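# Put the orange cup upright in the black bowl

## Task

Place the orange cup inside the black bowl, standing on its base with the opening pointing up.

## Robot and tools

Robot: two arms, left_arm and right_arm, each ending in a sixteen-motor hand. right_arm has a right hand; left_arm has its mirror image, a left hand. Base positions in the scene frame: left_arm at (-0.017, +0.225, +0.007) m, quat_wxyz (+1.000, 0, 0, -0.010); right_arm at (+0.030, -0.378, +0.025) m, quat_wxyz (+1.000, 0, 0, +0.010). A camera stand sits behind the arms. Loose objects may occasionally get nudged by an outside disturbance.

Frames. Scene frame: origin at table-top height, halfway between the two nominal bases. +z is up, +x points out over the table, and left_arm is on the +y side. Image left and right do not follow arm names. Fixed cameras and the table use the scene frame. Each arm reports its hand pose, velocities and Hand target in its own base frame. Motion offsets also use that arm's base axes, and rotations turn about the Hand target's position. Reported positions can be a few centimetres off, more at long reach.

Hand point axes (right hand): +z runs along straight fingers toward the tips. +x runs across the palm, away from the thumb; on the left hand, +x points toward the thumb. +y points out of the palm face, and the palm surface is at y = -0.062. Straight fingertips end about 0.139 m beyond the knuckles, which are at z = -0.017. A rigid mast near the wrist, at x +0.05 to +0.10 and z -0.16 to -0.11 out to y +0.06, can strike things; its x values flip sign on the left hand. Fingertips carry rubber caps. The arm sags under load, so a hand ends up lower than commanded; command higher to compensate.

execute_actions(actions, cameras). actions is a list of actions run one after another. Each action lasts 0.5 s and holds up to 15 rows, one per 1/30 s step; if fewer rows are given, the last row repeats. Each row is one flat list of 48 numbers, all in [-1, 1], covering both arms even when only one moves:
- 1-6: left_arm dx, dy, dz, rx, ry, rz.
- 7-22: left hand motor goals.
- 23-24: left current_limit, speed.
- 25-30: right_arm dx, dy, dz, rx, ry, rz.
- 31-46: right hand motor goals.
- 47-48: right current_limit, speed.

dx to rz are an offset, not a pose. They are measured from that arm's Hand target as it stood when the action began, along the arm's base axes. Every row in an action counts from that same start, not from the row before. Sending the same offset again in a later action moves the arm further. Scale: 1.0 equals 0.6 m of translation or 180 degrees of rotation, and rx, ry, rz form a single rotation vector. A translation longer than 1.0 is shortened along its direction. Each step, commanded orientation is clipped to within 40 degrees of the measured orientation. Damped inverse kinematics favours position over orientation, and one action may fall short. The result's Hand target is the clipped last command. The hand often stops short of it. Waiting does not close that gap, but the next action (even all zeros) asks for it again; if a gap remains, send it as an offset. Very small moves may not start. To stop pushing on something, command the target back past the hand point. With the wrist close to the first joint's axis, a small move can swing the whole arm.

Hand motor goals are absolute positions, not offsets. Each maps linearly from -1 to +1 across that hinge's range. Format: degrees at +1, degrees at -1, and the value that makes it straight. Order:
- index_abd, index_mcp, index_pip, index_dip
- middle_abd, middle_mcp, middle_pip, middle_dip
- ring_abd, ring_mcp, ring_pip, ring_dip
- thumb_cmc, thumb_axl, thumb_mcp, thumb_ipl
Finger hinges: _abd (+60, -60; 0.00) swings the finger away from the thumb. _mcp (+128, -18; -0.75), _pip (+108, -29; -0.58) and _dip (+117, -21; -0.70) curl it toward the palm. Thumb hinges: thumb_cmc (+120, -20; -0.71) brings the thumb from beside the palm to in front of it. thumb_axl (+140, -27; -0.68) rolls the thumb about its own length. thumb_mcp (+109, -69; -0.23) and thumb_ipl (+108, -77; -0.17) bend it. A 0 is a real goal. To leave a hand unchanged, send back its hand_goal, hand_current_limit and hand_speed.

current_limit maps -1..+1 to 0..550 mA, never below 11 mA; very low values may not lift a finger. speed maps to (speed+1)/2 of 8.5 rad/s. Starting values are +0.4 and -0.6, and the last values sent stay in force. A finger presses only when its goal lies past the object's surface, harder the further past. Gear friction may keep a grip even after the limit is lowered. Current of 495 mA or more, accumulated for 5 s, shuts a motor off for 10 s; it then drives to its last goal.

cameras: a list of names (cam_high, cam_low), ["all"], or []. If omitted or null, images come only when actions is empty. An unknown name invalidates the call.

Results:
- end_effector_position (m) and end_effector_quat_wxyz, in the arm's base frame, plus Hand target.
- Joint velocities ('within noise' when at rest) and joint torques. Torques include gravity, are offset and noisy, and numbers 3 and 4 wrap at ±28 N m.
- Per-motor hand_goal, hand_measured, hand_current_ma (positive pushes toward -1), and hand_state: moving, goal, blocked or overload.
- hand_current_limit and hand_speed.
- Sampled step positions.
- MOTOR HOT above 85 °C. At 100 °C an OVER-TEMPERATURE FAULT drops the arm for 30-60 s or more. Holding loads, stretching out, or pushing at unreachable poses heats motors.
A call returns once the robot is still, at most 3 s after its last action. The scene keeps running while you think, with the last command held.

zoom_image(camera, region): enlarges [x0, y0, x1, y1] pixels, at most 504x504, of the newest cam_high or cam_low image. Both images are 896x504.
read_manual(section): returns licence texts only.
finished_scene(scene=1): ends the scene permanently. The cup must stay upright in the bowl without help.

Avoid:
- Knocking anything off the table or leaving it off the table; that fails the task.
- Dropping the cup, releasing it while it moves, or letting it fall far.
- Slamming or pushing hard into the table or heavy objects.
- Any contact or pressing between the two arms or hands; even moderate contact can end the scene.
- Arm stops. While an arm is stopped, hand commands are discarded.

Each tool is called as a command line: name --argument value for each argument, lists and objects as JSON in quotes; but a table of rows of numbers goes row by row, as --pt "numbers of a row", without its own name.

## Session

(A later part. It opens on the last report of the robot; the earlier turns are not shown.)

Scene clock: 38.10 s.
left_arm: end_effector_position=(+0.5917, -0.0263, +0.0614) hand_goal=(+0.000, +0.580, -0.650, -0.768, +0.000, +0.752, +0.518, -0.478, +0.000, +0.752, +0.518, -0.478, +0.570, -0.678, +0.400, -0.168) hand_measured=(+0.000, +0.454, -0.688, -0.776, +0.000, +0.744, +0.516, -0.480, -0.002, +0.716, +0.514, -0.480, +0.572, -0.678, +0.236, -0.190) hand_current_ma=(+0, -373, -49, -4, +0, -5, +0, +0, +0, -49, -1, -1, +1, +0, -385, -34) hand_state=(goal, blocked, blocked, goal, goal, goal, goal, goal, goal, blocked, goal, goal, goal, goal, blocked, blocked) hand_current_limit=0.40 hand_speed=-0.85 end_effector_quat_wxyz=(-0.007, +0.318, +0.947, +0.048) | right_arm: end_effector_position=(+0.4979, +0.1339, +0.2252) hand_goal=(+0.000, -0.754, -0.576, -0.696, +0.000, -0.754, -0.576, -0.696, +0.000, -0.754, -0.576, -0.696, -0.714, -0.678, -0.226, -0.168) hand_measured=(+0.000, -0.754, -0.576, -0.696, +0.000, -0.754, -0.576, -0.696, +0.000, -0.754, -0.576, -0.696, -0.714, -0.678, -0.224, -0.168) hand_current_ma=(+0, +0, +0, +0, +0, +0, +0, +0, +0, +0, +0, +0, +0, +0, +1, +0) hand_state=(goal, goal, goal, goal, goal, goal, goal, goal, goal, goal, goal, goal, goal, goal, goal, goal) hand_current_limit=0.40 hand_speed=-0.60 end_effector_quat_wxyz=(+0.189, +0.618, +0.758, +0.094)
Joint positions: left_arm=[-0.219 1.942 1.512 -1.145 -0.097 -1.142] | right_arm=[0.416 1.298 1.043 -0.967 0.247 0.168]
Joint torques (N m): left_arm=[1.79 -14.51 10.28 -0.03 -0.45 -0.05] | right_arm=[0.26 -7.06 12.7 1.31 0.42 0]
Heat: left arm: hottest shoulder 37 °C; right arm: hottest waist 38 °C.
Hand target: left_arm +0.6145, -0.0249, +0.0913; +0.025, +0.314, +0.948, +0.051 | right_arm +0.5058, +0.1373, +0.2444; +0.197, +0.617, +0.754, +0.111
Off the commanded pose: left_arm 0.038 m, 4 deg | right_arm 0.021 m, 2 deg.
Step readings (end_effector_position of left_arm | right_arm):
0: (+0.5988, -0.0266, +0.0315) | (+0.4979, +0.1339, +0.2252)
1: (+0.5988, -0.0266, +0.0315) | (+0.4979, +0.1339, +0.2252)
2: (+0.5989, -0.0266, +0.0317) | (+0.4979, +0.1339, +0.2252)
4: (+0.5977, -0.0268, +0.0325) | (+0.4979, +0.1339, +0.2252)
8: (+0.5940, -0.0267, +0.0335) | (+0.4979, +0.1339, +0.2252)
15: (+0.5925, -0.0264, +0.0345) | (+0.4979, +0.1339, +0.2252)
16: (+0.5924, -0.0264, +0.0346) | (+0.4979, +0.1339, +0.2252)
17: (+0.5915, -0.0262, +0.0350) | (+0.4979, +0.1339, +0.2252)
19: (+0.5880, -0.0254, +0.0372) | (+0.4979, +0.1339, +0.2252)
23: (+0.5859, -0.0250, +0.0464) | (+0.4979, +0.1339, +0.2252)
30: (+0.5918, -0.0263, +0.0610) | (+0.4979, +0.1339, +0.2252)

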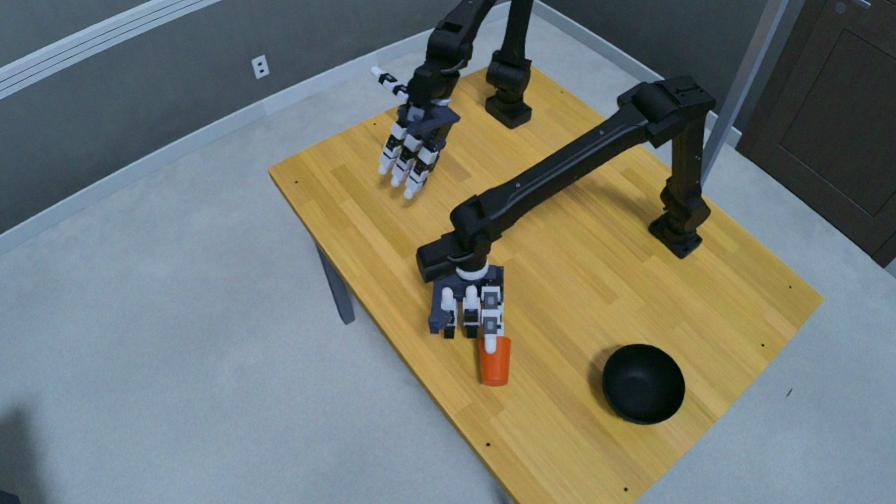

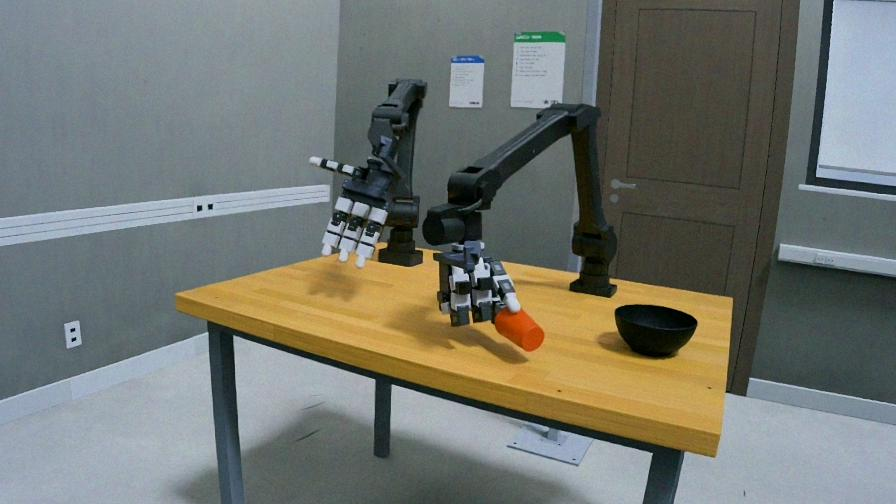

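execute_actions --actions '[[[-0.0557,0.0863,0.0395,-0.0561,0.0083,0.0672, 0,0.58,-0.65,-0.768, 0,0.753,0.518,-0.478, 0,0.753,0.518,-0.478, 0.571,-0.678,0.40,-0.168, 0.4,-0.85, 0,0,0,0,0,0, 0,-0.754,-0.576,-0.696,0,-0.754,-0.576,-0.696,0,-0.754,-0.576,-0.696,-0.714,-0.678,-0.226,-0.168,0.4,-0.6]],[[-0.0425,0.078,0.0495,-0.0566,0.0044,0.0663, 0,0.58,-0.65,-0.768, 0,0.753,0.518,-0.478, 0,0.753,0.518,-0.478, 0.571,-0.678,0.40,-0.168, 0.4,-0.85, 0,0,0,0,0,0, 0,-0.754,-0.576,-0.696,0,-0.754,-0.576,-0.696,0,-0.754,-0.576,-0.696,-0.714,-0.678,-0.226,-0.168,0.4,-0.6]]]' --cameras '["all"]'

zoom_image --camera "cam_low" --region '[430, 200, 610, 380]'

zoom_image --camera "cam_high" --region '[430, 250, 590, 410]'

Scene clock: 43.13 s.
left_arm: end_effector_position=(+0.5345, +0.0773, +0.1154) hand_goal=(+0.000, +0.580, -0.650, -0.768, +0.000, +0.752, +0.518, -0.478, +0.000, +0.752, +0.518, -0.478, +0.570, -0.678, +0.400, -0.168) hand_measured=(+0.000, +0.454, -0.688, -0.776, +0.000, +0.744, +0.516, -0.480, -0.002, +0.716, +0.514, -0.480, +0.572, -0.678, +0.236, -0.190) hand_current_ma=(+0, -373, -50, -4, +0, -5, +0, +0, +0, -49, -1, -1, +1, +0, -385, -34) hand_state=(goal, blocked, blocked, goal, goal, goal, goal, goal, goal, blocked, goal, goal, goal, goal, blocked, blocked) hand_current_limit=0.40 hand_speed=-0.85 end_effector_quat_wxyz=(+0.019, +0.101, +0.987, -0.123) | right_arm: end_effector_position=(+0.4979, +0.1339, +0.2252) hand_goal=(+0.000, -0.754, -0.576, -0.696, +0.000, -0.754, -0.576, -0.696, +0.000, -0.754, -0.576, -0.696, -0.714, -0.678, -0.226, -0.168) hand_measured=(+0.000, -0.754, -0.576, -0.696, +0.000, -0.754, -0.576, -0.696, +0.000, -0.754, -0.576, -0.696, -0.714, -0.678, -0.224, -0.168) hand_current_ma=(+0, +0, +0, +0, +0, +0, +0, +0, +0, +0, +0, +0, +0, +0, +1, +0) hand_state=(goal, goal, goal, goal, goal, goal, goal, goal, goal, goal, goal, goal, goal, goal, goal, goal) hand_current_limit=0.40 hand_speed=-0.60 end_effector_quat_wxyz=(+0.189, +0.618, +0.758, +0.094)
Joint positions: left_arm=[0.066 1.793 1.513 -1.294 0.249 -1.3] | right_arm=[0.416 1.298 1.043 -0.967 0.247 0.168]
Joint torques (N m): left_arm=[0.15 -12.98 11.18 -0.08 -0.11 -0.15] | right_arm=[0.32 -7.12 12.7 1.32 0.42 0]
Heat: left arm: hottest shoulder 37 °C; right arm: hottest waist 38 °C.
Hand target: left_arm +0.5556, +0.0737, +0.1445; +0.049, +0.104, +0.986, -0.118 | right_arm +0.5058, +0.1373, +0.2444; +0.197, +0.617, +0.754, +0.111
Off the commanded pose: left_arm 0.036 m, 4 deg | right_arm 0.021 m, 2 deg.
Step readings (end_effector_position of left_arm | right_arm):
0: (+0.5917, -0.0263, +0.0614) | (+0.4979, +0.1339, +0.2252)
1: (+0.5914, -0.0266, +0.0608) | (+0.4979, +0.1339, +0.2252)
2: (+0.5899, -0.0263, +0.0594) | (+0.4979, +0.1339, +0.2252)
4: (+0.5835, -0.0277, +0.0586) | (+0.4979, +0.1339, +0.2252)
8: (+0.5771, -0.0012, +0.0768) | (+0.4979, +0.1339, +0.2252)
15: (+0.5704, +0.0355, +0.0999) | (+0.4979, +0.1339, +0.2252)
16: (+0.5697, +0.0341, +0.0992) | (+0.4979, +0.1339, +0.2252)
17: (+0.5673, +0.0310, +0.0972) | (+0.4979, +0.1339, +0.2252)
19: (+0.5594, +0.0255, +0.0944) | (+0.4979, +0.1339, +0.2252)
23: (+0.5471, +0.0442, +0.1021) | (+0.4979, +0.1339, +0.2252)
30: (+0.5357, +0.0789, +0.1155) | (+0.4979, +0.1339, +0.2252)

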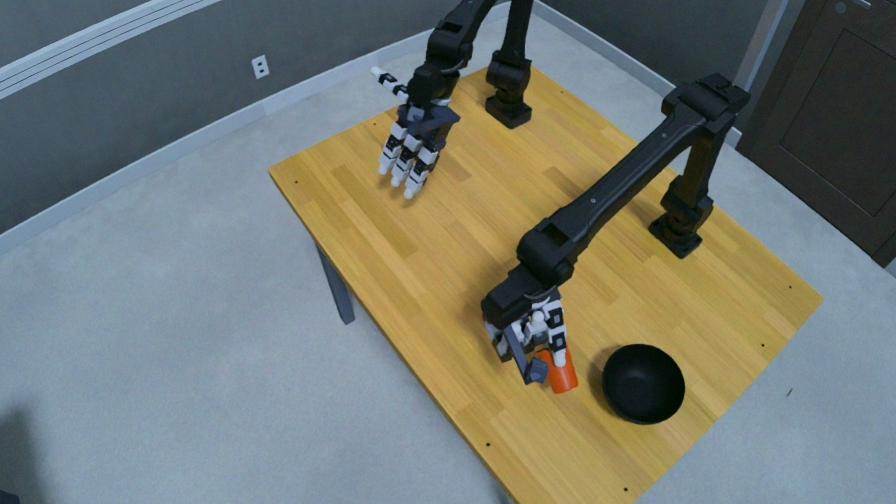

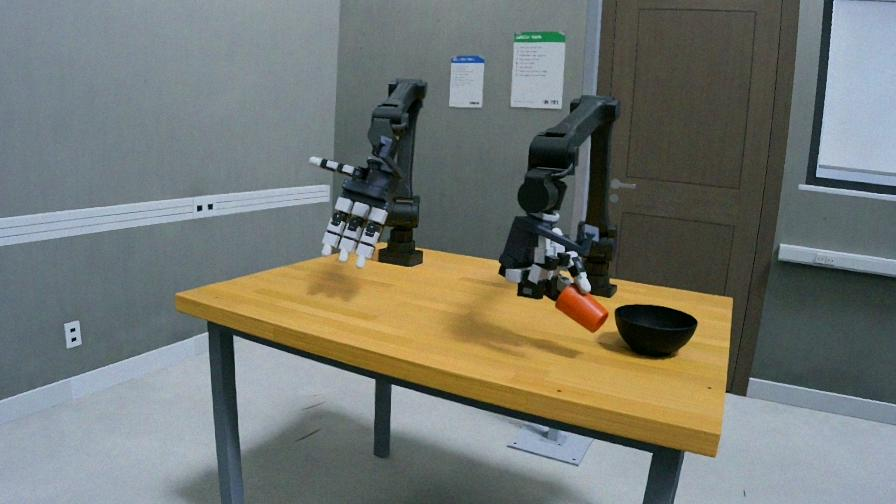

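Scaled by 2.800 from the camera's 896x504 image, which has a finer 1280x720 frame.

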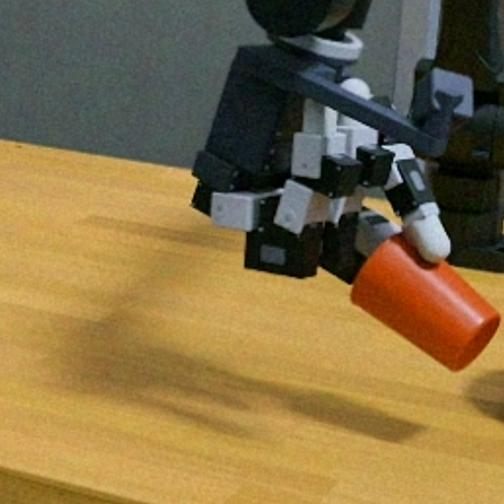

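Scaled by 3.150 from the camera's 896x504 image, which has a finer 1280x720 frame.

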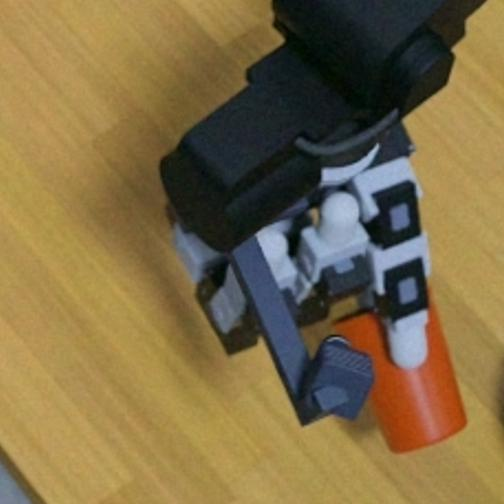

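execute_actions --actions '[[[-0.0338,0.0558,0.0815,-0.0572,0.0002,0.0653, 0,0.58,-0.65,-0.768, 0,0.753,0.518,-0.478, 0,0.753,0.518,-0.478, 0.571,-0.678,0.40,-0.168, 0.4,-0.85, 0,0,0,0,0,0, 0,-0.754,-0.576,-0.696,0,-0.754,-0.576,-0.696,0,-0.754,-0.576,-0.696,-0.714,-0.678,-0.226,-0.168,0.4,-0.6]],[[-0.0378,0.0565,0.0385,-0.0572,-0.0057,0.0612, 0,0.58,-0.65,-0.768, 0,0.753,0.518,-0.478, 0,0.753,0.518,-0.478, 0.571,-0.678,0.40,-0.168, 0.4,-0.85, 0,0,0,0,0,0, 0,-0.754,-0.576,-0.696,0,-0.754,-0.576,-0.696,0,-0.754,-0.576,-0.696,-0.714,-0.678,-0.226,-0.168,0.4,-0.6]]]' --cameras '["all"]'

zoom_image --camera "cam_low" --region '[500, 180, 700, 380]'

zoom_image --camera "cam_high" --region '[500, 250, 700, 430]'

Scene clock: 44.70 s.
left_arm: end_effector_position=(+0.4958, +0.1403, +0.1830) hand_goal=(+0.000, +0.580, -0.650, -0.768, +0.000, +0.752, +0.518, -0.478, +0.000, +0.752, +0.518, -0.478, +0.570, -0.678, +0.400, -0.168) hand_measured=(+0.000, +0.454, -0.688, -0.776, +0.000, +0.744, +0.516, -0.480, -0.002, +0.716, +0.514, -0.480, +0.572, -0.678, +0.236, -0.190) hand_current_ma=(+0, -373, -50, -4, +0, -5, +0, +0, +0, -49, -1, -1, +1, +0, -385, -34) hand_state=(goal, blocked, blocked, goal, goal, goal, goal, goal, goal, blocked, goal, goal, goal, goal, blocked, blocked) hand_current_limit=0.40 hand_speed=-0.85 end_effector_quat_wxyz=(+0.065, -0.110, +0.950, -0.286) | right_arm: end_effector_position=(+0.4979, +0.1339, +0.2252) hand_goal=(+0.000, -0.754, -0.576, -0.696, +0.000, -0.754, -0.576, -0.696, +0.000, -0.754, -0.576, -0.696, -0.714, -0.678, -0.226, -0.168) hand_measured=(+0.000, -0.754, -0.576, -0.696, +0.000, -0.754, -0.576, -0.696, +0.000, -0.754, -0.576, -0.696, -0.714, -0.678, -0.224, -0.168) hand_current_ma=(+0, +0, +0, +0, +0, +0, +0, +0, +0, +0, +0, +0, +0, +0, +1, +0) hand_state=(goal, goal, goal, goal, goal, goal, goal, goal, goal, goal, goal, goal, goal, goal, goal, goal) hand_current_limit=0.40 hand_speed=-0.60 end_effector_quat_wxyz=(+0.189, +0.618, +0.758, +0.094)
Joint positions: left_arm=[0.326 1.726 1.609 -1.444 0.595 -1.477] | right_arm=[0.416 1.298 1.043 -0.967 0.247 0.168]
Joint torques (N m): left_arm=[0.21 -12.92 11.37 -0.1 0.29 -0.23] | right_arm=[0.32 -7.12 12.71 1.35 0.42 0]
Heat: left arm: hottest shoulder 38 °C; right arm: hottest elbow 39 °C.
Hand target: left_arm +0.5128, +0.1410, +0.2167; +0.097, -0.101, +0.950, -0.279 | right_arm +0.5058, +0.1373, +0.2444; +0.197, +0.617, +0.754, +0.111
Off the commanded pose: left_arm 0.038 m, 4 deg | right_arm 0.021 m, 2 deg.
Step readings (end_effector_position of left_arm | right_arm):
0: (+0.5345, +0.0773, +0.1154) | (+0.4979, +0.1339, +0.2252)
1: (+0.5343, +0.0763, +0.1154) | (+0.4979, +0.1339, +0.2252)
2: (+0.5332, +0.0730, +0.1157) | (+0.4979, +0.1339, +0.2252)
4: (+0.5283, +0.0664, +0.1190) | (+0.4979, +0.1339, +0.2252)
8: (+0.5204, +0.0821, +0.1393) | (+0.4979, +0.1339, +0.2252)
15: (+0.5203, +0.1093, +0.1697) | (+0.4979, +0.1339, +0.2252)
16: (+0.5206, +0.1081, +0.1703) | (+0.4979, +0.1339, +0.2252)
17: (+0.5201, +0.1044, +0.1703) | (+0.4979, +0.1339, +0.2252)
19: (+0.5169, +0.0974, +0.1707) | (+0.4979, +0.1339, +0.2252)
23: (+0.5070, +0.1144, +0.1750) | (+0.4979, +0.1339, +0.2252)
30: (+0.4958, +0.1418, +0.1819) | (+0.4979, +0.1339, +0.2252)

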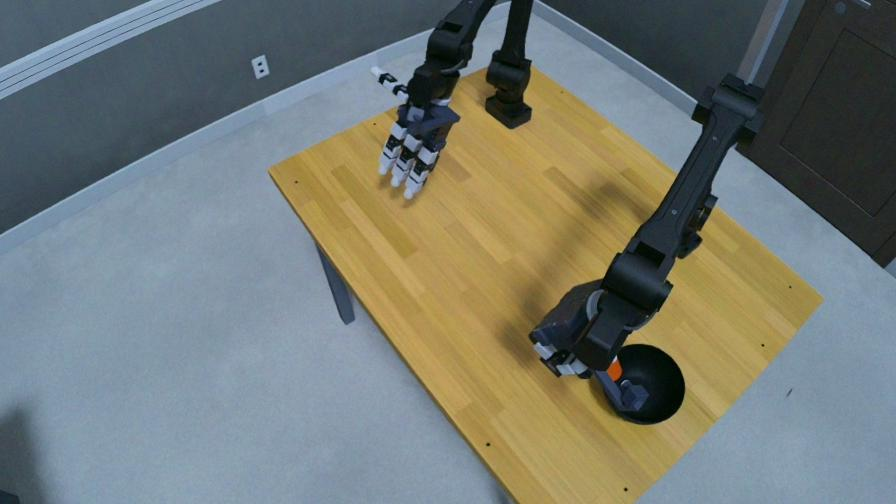

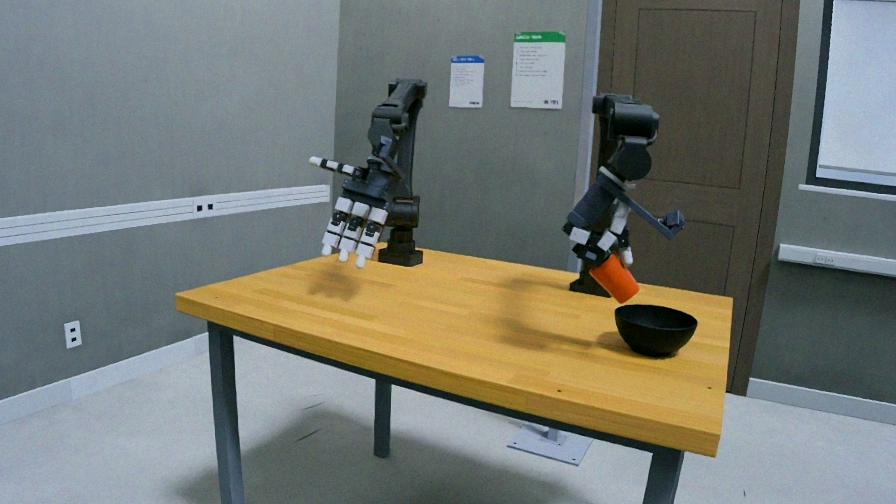

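Scaled by 2.520 from the camera's 896x504 image, which has a finer 1280x720 frame.

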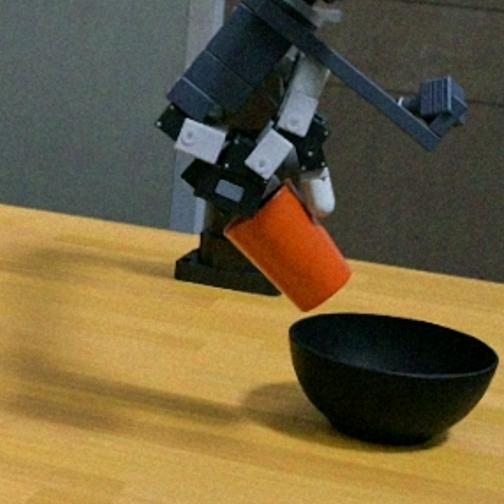

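Scaled by 2.520 from the camera's 896x504 image, which has a finer 1280x720 frame.

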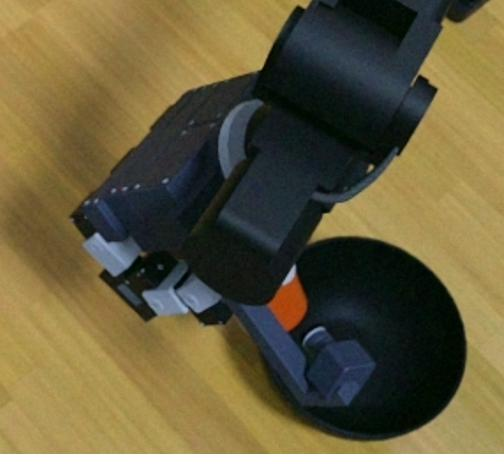

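execute_actions --actions '[[[-0.0558,0.0615,0.0,-0.0563,-0.0126,0.0571, 0,0.58,-0.65,-0.768, 0,0.753,0.518,-0.478, 0,0.753,0.518,-0.478, 0.571,-0.678,0.40,-0.168, 0.4,-0.85, 0,0,0,0,0,0, 0,-0.754,-0.576,-0.696,0,-0.754,-0.576,-0.696,0,-0.754,-0.576,-0.696,-0.714,-0.678,-0.226,-0.168,0.4,-0.6]],[[-0.0405,0.049,0.0,-0.0551,-0.0185,0.055, 0,0.58,-0.65,-0.768, 0,0.753,0.518,-0.478, 0,0.753,0.518,-0.478, 0.571,-0.678,0.40,-0.168, 0.4,-0.85, 0,0,0,0,0,0, 0,-0.754,-0.576,-0.696,0,-0.754,-0.576,-0.696,0,-0.754,-0.576,-0.696,-0.714,-0.678,-0.226,-0.168,0.4,-0.6]],[[-0.0405,0.0505,0.0,-0.0499,-0.0285,0.0498, 0,0.58,-0.65,-0.768, 0,0.753,0.518,-0.478, 0,0.753,0.518,-0.478, 0.571,-0.678,0.40,-0.168, 0.4,-0.85, 0,0,0,0,0,0, 0,-0.754,-0.576,-0.696,0,-0.754,-0.576,-0.696,0,-0.754,-0.576,-0.696,-0.714,-0.678,-0.226,-0.168,0.4,-0.6]]]' --cameras '["all"]'

zoom_image --camera "cam_low" --region '[560, 180, 760, 380]'

zoom_image --camera "cam_high" --region '[540, 270, 720, 450]'

Scene clock: 47.17 s.
left_arm: end_effector_position=(+0.4303, +0.2427, +0.2087) hand_goal=(+0.000, +0.580, -0.650, -0.768, +0.000, +0.752, +0.518, -0.478, +0.000, +0.752, +0.518, -0.478, +0.570, -0.678, +0.400, -0.168) hand_measured=(+0.000, +0.454, -0.688, -0.776, +0.000, +0.744, +0.516, -0.480, -0.002, +0.716, +0.514, -0.480, +0.572, -0.678, +0.236, -0.190) hand_current_ma=(+0, -371, -50, -4, +0, -5, +0, +0, +0, -49, -1, -1, +1, +0, -385, -34) hand_state=(goal, blocked, blocked, goal, goal, goal, goal, goal, goal, blocked, goal, goal, goal, goal, blocked, blocked) hand_current_limit=0.40 hand_speed=-0.85 end_effector_quat_wxyz=(+0.214, -0.329, +0.781, -0.487) | right_arm: end_effector_position=(+0.4979, +0.1339, +0.2252) hand_goal=(+0.000, -0.754, -0.576, -0.696, +0.000, -0.754, -0.576, -0.696, +0.000, -0.754, -0.576, -0.696, -0.714, -0.678, -0.226, -0.168) hand_measured=(+0.000, -0.754, -0.576, -0.696, +0.000, -0.754, -0.576, -0.696, +0.000, -0.754, -0.576, -0.696, -0.714, -0.678, -0.224, -0.168) hand_current_ma=(+0, +0, +0, +0, +0, +0, +0, +0, +0, +0, +0, +0, +0, +0, +1, +0) hand_state=(goal, goal, goal, goal, goal, goal, goal, goal, goal, goal, goal, goal, goal, goal, goal, goal) hand_current_limit=0.40 hand_speed=-0.60 end_effector_quat_wxyz=(+0.189, +0.618, +0.758, +0.094)
Joint positions: left_arm=[0.76 1.627 1.442 -1.28 1.118 -1.674] | right_arm=[0.416 1.298 1.043 -0.967 0.247 0.168]
Joint torques (N m): left_arm=[0.32 -11.87 6.41 0.81 0.83 -0.22] | right_arm=[0.26 -7.06 12.72 1.32 0.42 0]
Heat: left arm: hottest shoulder 38 °C; right arm: hottest elbow 39 °C.
Hand target: left_arm +0.4306, +0.2377, +0.2166; +0.220, -0.325, +0.781, -0.486 | right_arm +0.5058, +0.1373, +0.2444; +0.197, +0.617, +0.754, +0.111
Off the commanded pose: left_arm 0.010 m, 1 deg | right_arm 0.021 m, 2 deg.
Step readings (end_effector_position of left_arm | right_arm):
0: (+0.4958, +0.1403, +0.1830) | (+0.4979, +0.1339, +0.2252)
1: (+0.4960, +0.1396, +0.1831) | (+0.4979, +0.1339, +0.2252)
2: (+0.4970, +0.1362, +0.1844) | (+0.4979, +0.1339, +0.2252)
4: (+0.4980, +0.1323, +0.1887) | (+0.4979, +0.1339, +0.2252)
8: (+0.4906, +0.1578, +0.2026) | (+0.4979, +0.1339, +0.2252)
15: (+0.4790, +0.1858, +0.2147) | (+0.4979, +0.1339, +0.2252)
16: (+0.4792, +0.1846, +0.2146) | (+0.4979, +0.1339, +0.2252)
17: (+0.4804, +0.1806, +0.2145) | (+0.4979, +0.1339, +0.2252)
19: (+0.4804, +0.1740, +0.2144) | (+0.4979, +0.1339, +0.2252)
23: (+0.4664, +0.1893, +0.2078) | (+0.4979, +0.1339, +0.2252)
30: (+0.4550, +0.2134, +0.2046) | (+0.4979, +0.1339, +0.2252)
31: (+0.4554, +0.2124, +0.2055) | (+0.4979, +0.1339, +0.2252)
32: (+0.4570, +0.2096, +0.2077) | (+0.4979, +0.1339, +0.2252)
34: (+0.4572, +0.2047, +0.2117) | (+0.4979, +0.1339, +0.2252)
38: (+0.4421, +0.2216, +0.2108) | (+0.4979, +0.1339, +0.2252)
45: (+0.4304, +0.2439, +0.2067) | (+0.4979, +0.1339, +0.2252)

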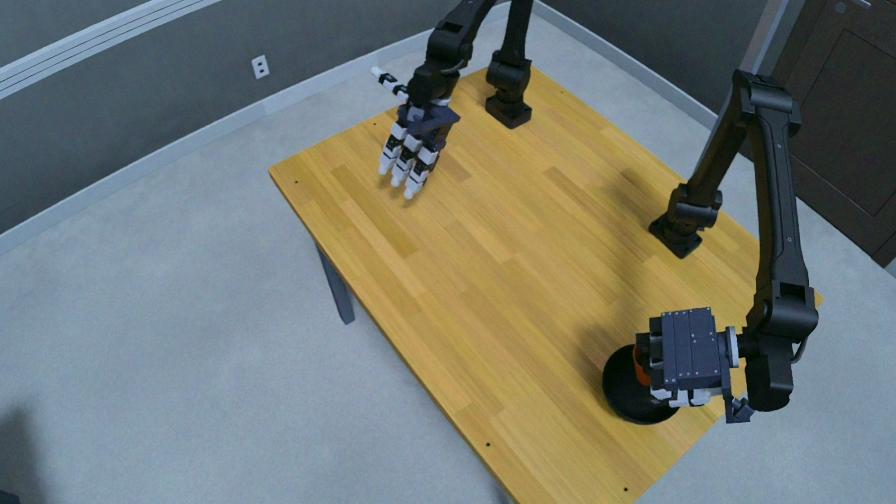

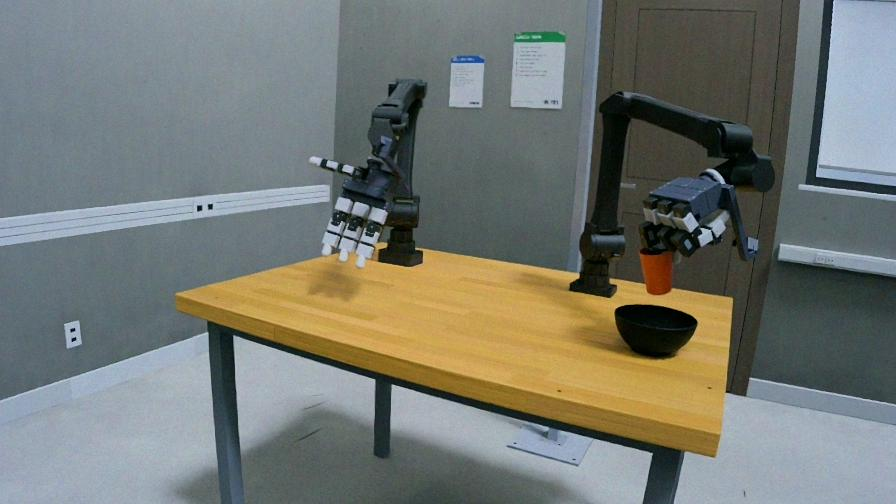

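Scaled by 2.520 from the camera's 896x504 image, which has a finer 1280x720 frame.

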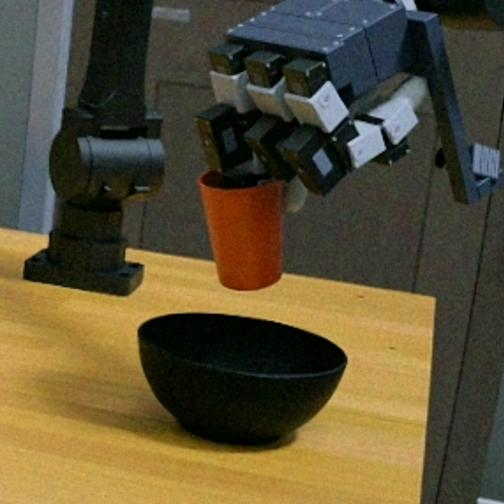

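Scaled by 2.800 from the camera's 896x504 image, which has a finer 1280x720 frame.

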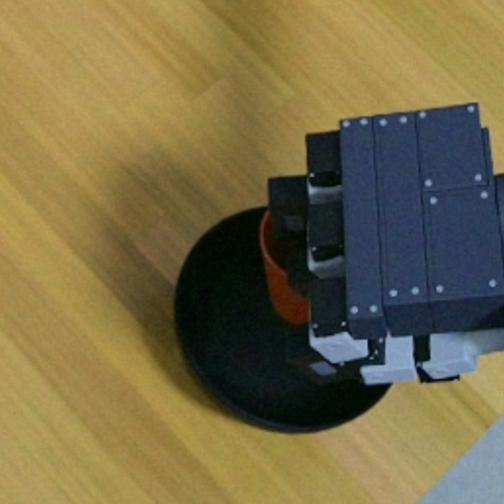

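execute_actions --actions '[[[-0.0553,0.0278,-0.01,-0.0401,-0.0417,0.0378, 0,0.58,-0.65,-0.768, 0,0.753,0.518,-0.478, 0,0.753,0.518,-0.478, 0.571,-0.678,0.40,-0.168, 0.4,-0.85, 0,0,0,0,0,0, 0,-0.754,-0.576,-0.696,0,-0.754,-0.576,-0.696,0,-0.754,-0.576,-0.696,-0.714,-0.678,-0.226,-0.168,0.4,-0.6]]]' --cameras '["all"]'

zoom_image --camera "cam_low" --region '[560, 180, 760, 380]'

zoom_image --camera "cam_high" --region '[540, 270, 720, 450]'

Scene clock: 49.17 s.
left_arm: end_effector_position=(+0.3981, +0.2577, +0.2042) hand_goal=(+0.000, +0.580, -0.650, -0.768, +0.000, +0.752, +0.518, -0.478, +0.000, +0.752, +0.518, -0.478, +0.570, -0.678, +0.400, -0.168) hand_measured=(+0.000, +0.454, -0.688, -0.776, +0.000, +0.744, +0.516, -0.480, -0.002, +0.716, +0.514, -0.480, +0.572, -0.678, +0.236, -0.190) hand_current_ma=(+0, -370, -50, -4, +0, -5, +0, +0, +0, -49, -1, -1, +1, +0, -385, -34) hand_state=(goal, blocked, blocked, goal, goal, goal, goal, goal, goal, blocked, goal, goal, goal, goal, blocked, blocked) hand_current_limit=0.40 hand_speed=-0.85 end_effector_quat_wxyz=(+0.273, -0.353, +0.713, -0.541) | right_arm: end_effector_position=(+0.4979, +0.1339, +0.2252) hand_goal=(+0.000, -0.754, -0.576, -0.696, +0.000, -0.754, -0.576, -0.696, +0.000, -0.754, -0.576, -0.696, -0.714, -0.678, -0.226, -0.168) hand_measured=(+0.000, -0.754, -0.576, -0.696, +0.000, -0.754, -0.576, -0.696, +0.000, -0.754, -0.576, -0.696, -0.714, -0.678, -0.224, -0.168) hand_current_ma=(+0, +0, +0, +0, +0, +0, +0, +0, +0, +0, +0, +0, +0, +0, +1, +0) hand_state=(goal, goal, goal, goal, goal, goal, goal, goal, goal, goal, goal, goal, goal, goal, goal, goal) hand_current_limit=0.40 hand_speed=-0.60 end_effector_quat_wxyz=(+0.189, +0.618, +0.758, +0.094)
Joint positions: left_arm=[0.887 1.57 1.296 -1.154 1.299 -1.712] | right_arm=[0.416 1.298 1.043 -0.967 0.247 0.168]
Joint torques (N m): left_arm=[0.67 -10.93 6.2 0.9 0.97 -0.22] | right_arm=[0.15 -7.06 12.71 1.33 0.42 0]
Heat: left arm: hottest shoulder 38 °C; right arm: hottest elbow 39 °C.
Hand target: left_arm +0.3974, +0.2544, +0.2106; +0.278, -0.351, +0.713, -0.540 | right_arm +0.5058, +0.1373, +0.2444; +0.197, +0.617, +0.754, +0.111
Off the commanded pose: left_arm 0.007 m, 1 deg | right_arm 0.021 m, 2 deg.
Step readings (end_effector_position of left_arm | right_arm):
0: (+0.4302, +0.2427, +0.2087) | (+0.4979, +0.1339, +0.2252)
1: (+0.4305, +0.2419, +0.2089) | (+0.4979, +0.1339, +0.2252)
2: (+0.4318, +0.2395, +0.2103) | (+0.4979, +0.1339, +0.2252)
4: (+0.4288, +0.2330, +0.2117) | (+0.4979, +0.1339, +0.2252)
8: (+0.4084, +0.2409, +0.2048) | (+0.4979, +0.1339, +0.2252)
15: (+0.3980, +0.2584, +0.2008) | (+0.4979, +0.1339, +0.2252)

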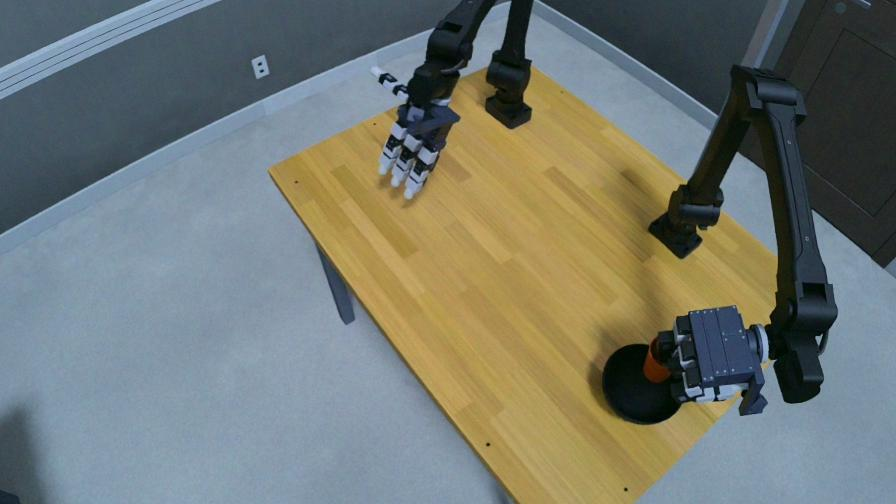

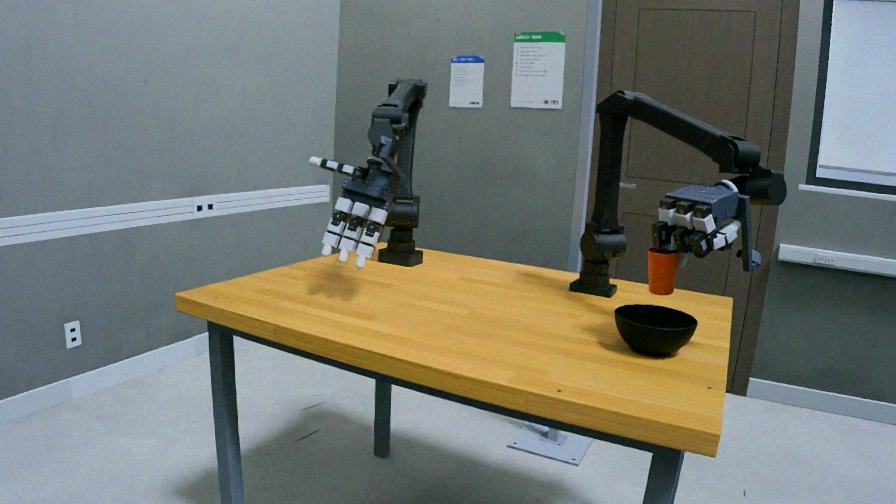

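Scaled by 2.520 from the camera's 896x504 image, which has a finer 1280x720 frame.

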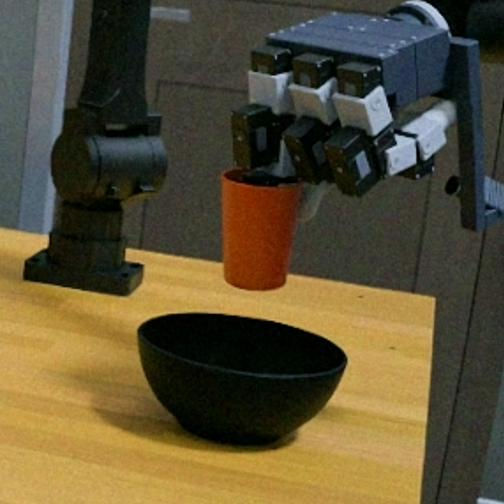

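Scaled by 2.800 from the camera's 896x504 image, which has a finer 1280x720 frame.

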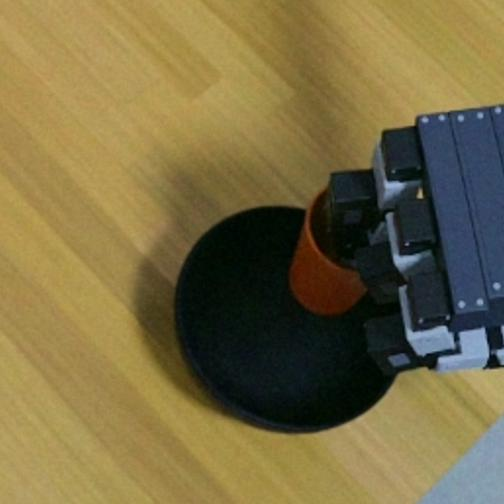

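execute_actions --actions '[[[0,0,-0.045,-0.0121,-0.016,0, 0,0.58,-0.65,-0.768, 0,0.753,0.518,-0.478, 0,0.753,0.518,-0.478, 0.571,-0.678,0.40,-0.168, 0.4,-0.85, 0,0,0,0,0,0, 0,-0.754,-0.576,-0.696,0,-0.754,-0.576,-0.696,0,-0.754,-0.576,-0.696,-0.714,-0.678,-0.226,-0.168,0.4,-0.6]],[[0,0,-0.045,0,0,0, 0,0.58,-0.65,-0.768, 0,0.753,0.518,-0.478, 0,0.753,0.518,-0.478, 0.571,-0.678,0.40,-0.168, 0.4,-0.85, 0,0,0,0,0,0, 0,-0.754,-0.576,-0.696,0,-0.754,-0.576,-0.696,0,-0.754,-0.576,-0.696,-0.714,-0.678,-0.226,-0.168,0.4,-0.6]]]' --cameras '["all"]'

zoom_image --camera "cam_low" --region '[560, 180, 760, 380]'

zoom_image --camera "cam_high" --region '[540, 270, 720, 450]'

Scene clock: 51.43 s.
left_arm: end_effector_position=(+0.4003, +0.2492, +0.1562) hand_goal=(+0.000, +0.580, -0.650, -0.768, +0.000, +0.752, +0.518, -0.478, +0.000, +0.752, +0.518, -0.478, +0.570, -0.678, +0.400, -0.168) hand_measured=(+0.000, +0.454, -0.688, -0.776, +0.000, +0.744, +0.516, -0.480, -0.002, +0.716, +0.514, -0.480, +0.572, -0.678, +0.236, -0.190) hand_current_ma=(+0, -370, -50, -4, +0, -5, +0, +0, +0, -49, -1, -1, +1, +0, -385, -34) hand_state=(goal, blocked, blocked, goal, goal, goal, goal, goal, goal, blocked, goal, goal, goal, goal, blocked, blocked) hand_current_limit=0.40 hand_speed=-0.85 end_effector_quat_wxyz=(+0.282, -0.341, +0.697, -0.565) | right_arm: end_effector_position=(+0.4979, +0.1339, +0.2252) hand_goal=(+0.000, -0.754, -0.576, -0.696, +0.000, -0.754, -0.576, -0.696, +0.000, -0.754, -0.576, -0.696, -0.714, -0.678, -0.226, -0.168) hand_measured=(+0.000, -0.754, -0.576, -0.696, +0.000, -0.754, -0.576, -0.696, +0.000, -0.754, -0.576, -0.696, -0.714, -0.678, -0.224, -0.168) hand_current_ma=(+0, +0, +0, +0, +0, +0, +0, +0, +0, +0, +0, +0, +0, +0, +1, +0) hand_state=(goal, goal, goal, goal, goal, goal, goal, goal, goal, goal, goal, goal, goal, goal, goal, goal) hand_current_limit=0.40 hand_speed=-0.60 end_effector_quat_wxyz=(+0.189, +0.618, +0.758, +0.094)
Joint positions: left_arm=[0.889 1.613 1.187 -1.01 1.364 -1.701] | right_arm=[0.416 1.298 1.043 -0.967 0.247 0.168]
Joint torques (N m): left_arm=[1.96 -10.29 6.13 0.9 0.95 -0.12] | right_arm=[0.15 -7 12.7 1.33 0.42 0]
Heat: left arm: hottest shoulder 38 °C; right arm: hottest elbow 39 °C.
Hand target: left_arm +0.3974, +0.2544, +0.1566; +0.289, -0.342, +0.695, -0.562 | right_arm +0.5058, +0.1373, +0.2444; +0.197, +0.617, +0.754, +0.111
Off the commanded pose: left_arm 0.006 m, 1 deg | right_arm 0.021 m, 2 deg.
Step readings (end_effector_position of left_arm | right_arm):
0: (+0.3980, +0.2576, +0.2042) | (+0.4979, +0.1339, +0.2252)
1: (+0.3982, +0.2575, +0.2044) | (+0.4979, +0.1339, +0.2252)
2: (+0.3991, +0.2563, +0.2045) | (+0.4979, +0.1339, +0.2252)
4: (+0.4004, +0.2529, +0.2026) | (+0.4979, +0.1339, +0.2252)
8: (+0.3985, +0.2473, +0.1914) | (+0.4979, +0.1339, +0.2252)
15: (+0.3995, +0.2483, +0.1844) | (+0.4979, +0.1339, +0.2252)
16: (+0.3998, +0.2485, +0.1845) | (+0.4979, +0.1339, +0.2252)
17: (+0.4001, +0.2488, +0.1837) | (+0.4979, +0.1339, +0.2252)
19: (+0.4005, +0.2491, +0.1799) | (+0.4979, +0.1339, +0.2252)
23: (+0.3994, +0.2477, +0.1668) | (+0.4979, +0.1339, +0.2252)
30: (+0.3997, +0.2484, +0.1562) | (+0.4979, +0.1339, +0.2252)

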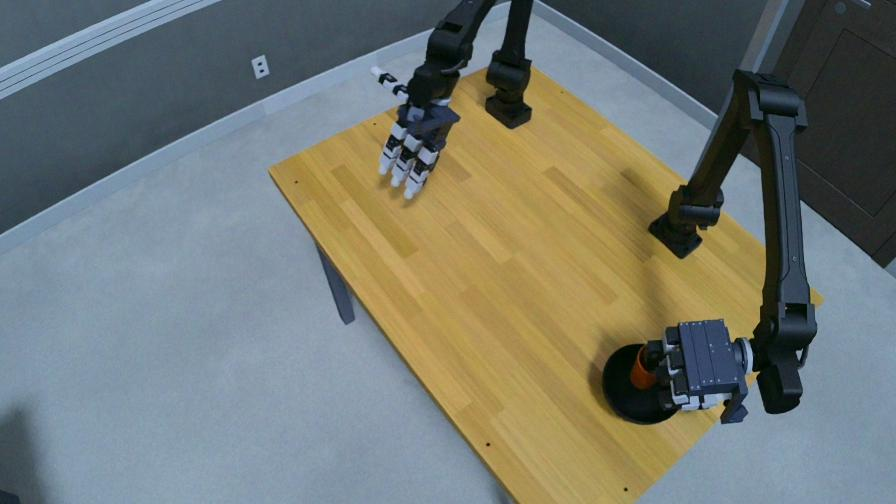

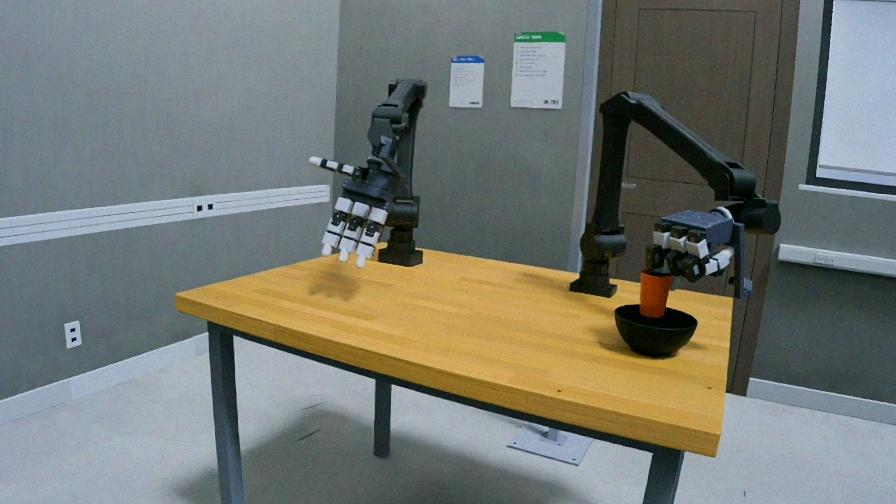

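Scaled by 2.520 from the camera's 896x504 image, which has a finer 1280x720 frame.

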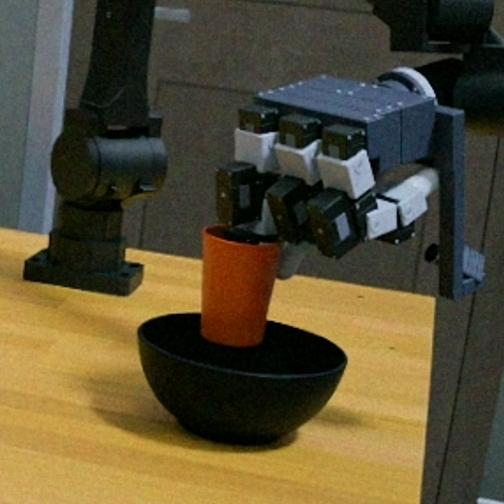

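Scaled by 2.800 from the camera's 896x504 image, which has a finer 1280x720 frame.

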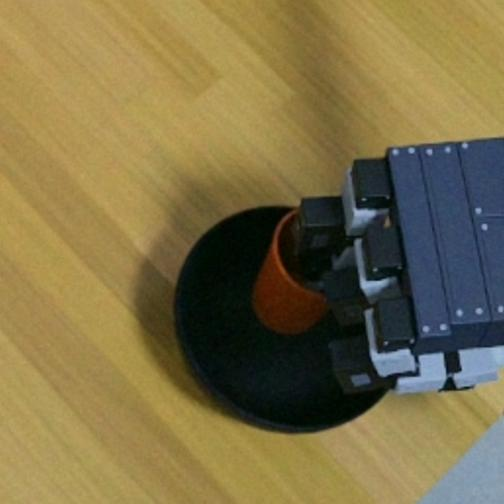

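execute_actions --actions '[[[-0.004,0.018,-0.035,0,0,0, 0,0.58,-0.65,-0.768, 0,0.753,0.518,-0.478, 0,0.753,0.518,-0.478, 0.571,-0.678,0.40,-0.168, 0.4,-0.85, 0,0,0,0,0,0, 0,-0.754,-0.576,-0.696,0,-0.754,-0.576,-0.696,0,-0.754,-0.576,-0.696,-0.714,-0.678,-0.226,-0.168,0.4,-0.6]],[[0,0.004,-0.03,0,0,0, 0,0.58,-0.65,-0.768, 0,0.753,0.518,-0.478, 0,0.753,0.518,-0.478, 0.571,-0.678,0.40,-0.168, 0.4,-0.85, 0,0,0,0,0,0, 0,-0.754,-0.576,-0.696,0,-0.754,-0.576,-0.696,0,-0.754,-0.576,-0.696,-0.714,-0.678,-0.226,-0.168,0.4,-0.6]]]' --cameras '["all"]'

zoom_image --camera "cam_low" --region '[580, 200, 740, 380]'

zoom_image --camera "cam_high" --region '[540, 290, 720, 450]'

Scene clock: 53.23 s.
left_arm: end_effector_position=(+0.3987, +0.2631, +0.1204) hand_goal=(+0.000, +0.580, -0.650, -0.768, +0.000, +0.752, +0.518, -0.478, +0.000, +0.752, +0.518, -0.478, +0.570, -0.678, +0.400, -0.168) hand_measured=(+0.000, +0.454, -0.688, -0.776, +0.000, +0.744, +0.516, -0.480, -0.002, +0.716, +0.514, -0.480, +0.572, -0.678, +0.236, -0.190) hand_current_ma=(+0, -370, -50, -4, +0, -5, +0, +0, +0, -49, -1, -1, +1, +0, -385, -34) hand_state=(goal, blocked, blocked, goal, goal, goal, goal, goal, goal, blocked, goal, goal, goal, goal, blocked, blocked) hand_current_limit=0.40 hand_speed=-0.85 end_effector_quat_wxyz=(+0.282, -0.342, +0.697, -0.564) | right_arm: end_effector_position=(+0.4979, +0.1339, +0.2252) hand_goal=(+0.000, -0.754, -0.576, -0.696, +0.000, -0.754, -0.576, -0.696, +0.000, -0.754, -0.576, -0.696, -0.714, -0.678, -0.226, -0.168) hand_measured=(+0.000, -0.754, -0.576, -0.696, +0.000, -0.754, -0.576, -0.696, +0.000, -0.754, -0.576, -0.696, -0.714, -0.678, -0.224, -0.168) hand_current_ma=(+0, +0, +0, +0, +0, +0, +0, +0, +0, +0, +0, +0, +0, +0, +1, +0) hand_state=(goal, goal, goal, goal, goal, goal, goal, goal, goal, goal, goal, goal, goal, goal, goal, goal) hand_current_limit=0.40 hand_speed=-0.60 end_effector_quat_wxyz=(+0.189, +0.618, +0.758, +0.094)
Joint positions: left_arm=[0.91 1.693 1.187 -1.018 1.365 -1.612] | right_arm=[0.416 1.298 1.043 -0.967 0.247 0.168]
Joint torques (N m): left_arm=[2.02 -9.93 5.42 0.66 1 -0.02] | right_arm=[0.32 -7.06 12.7 1.32 0.43 0.01]
Heat: left arm: hottest shoulder 38 °C; right arm: hottest elbow 39 °C.
Hand target: left_arm +0.3950, +0.2675, +0.1176; +0.289, -0.343, +0.695, -0.562 | right_arm +0.5058, +0.1373, +0.2444; +0.197, +0.617, +0.754, +0.111
Off the commanded pose: left_arm 0.006 m, 1 deg | right_arm 0.021 m, 2 deg.
Step readings (end_effector_position of left_arm | right_arm):
0: (+0.4003, +0.2492, +0.1562) | (+0.4979, +0.1339, +0.2252)
1: (+0.4003, +0.2492, +0.1562) | (+0.4979, +0.1339, +0.2252)
2: (+0.4001, +0.2497, +0.1558) | (+0.4979, +0.1339, +0.2252)
4: (+0.4000, +0.2515, +0.1538) | (+0.4979, +0.1339, +0.2252)
8: (+0.3987, +0.2572, +0.1436) | (+0.4979, +0.1339, +0.2252)
15: (+0.3973, +0.2604, +0.1338) | (+0.4979, +0.1339, +0.2252)
16: (+0.3973, +0.2604, +0.1337) | (+0.4979, +0.1339, +0.2252)
17: (+0.3975, +0.2606, +0.1337) | (+0.4979, +0.1339, +0.2252)
19: (+0.3978, +0.2610, +0.1324) | (+0.4979, +0.1339, +0.2252)
23: (+0.3982, +0.2620, +0.1261) | (+0.4979, +0.1339, +0.2252)
30: (+0.3986, +0.2628, +0.1205) | (+0.4979, +0.1339, +0.2252)

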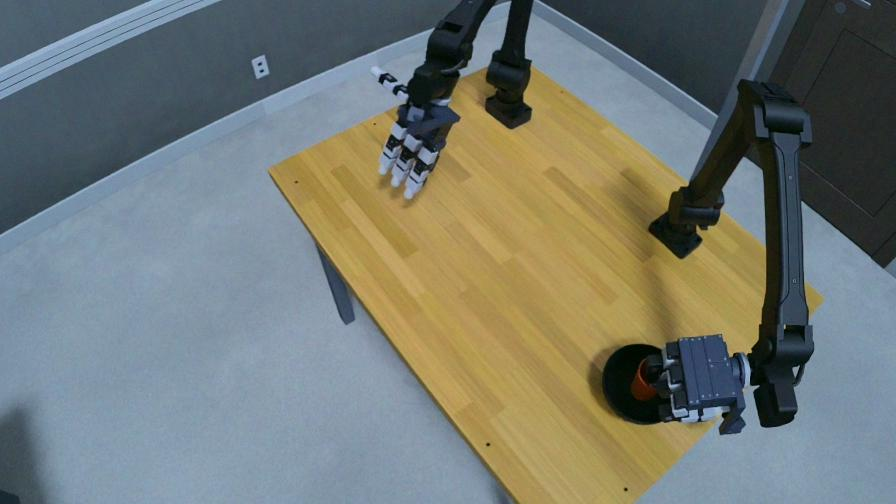

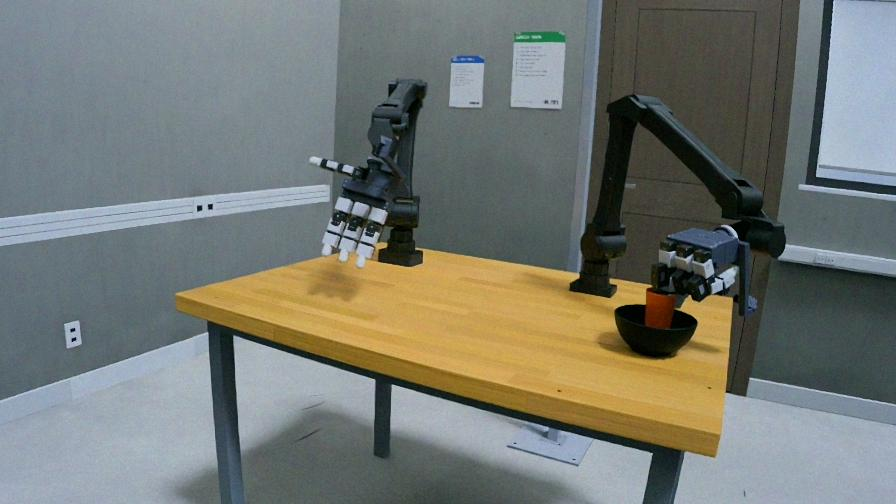

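Scaled by 2.800 from the camera's 896x504 image, which has a finer 1280x720 frame.

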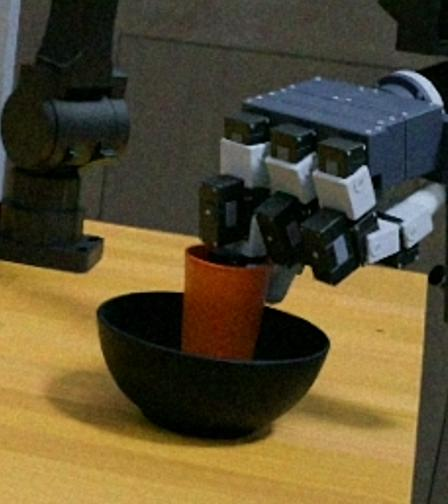

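Scaled by 2.800 from the camera's 896x504 image, which has a finer 1280x720 frame.

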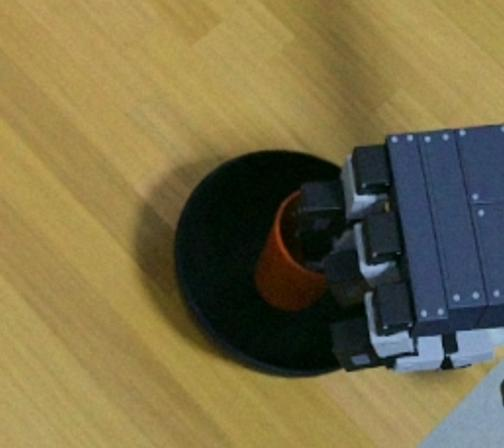

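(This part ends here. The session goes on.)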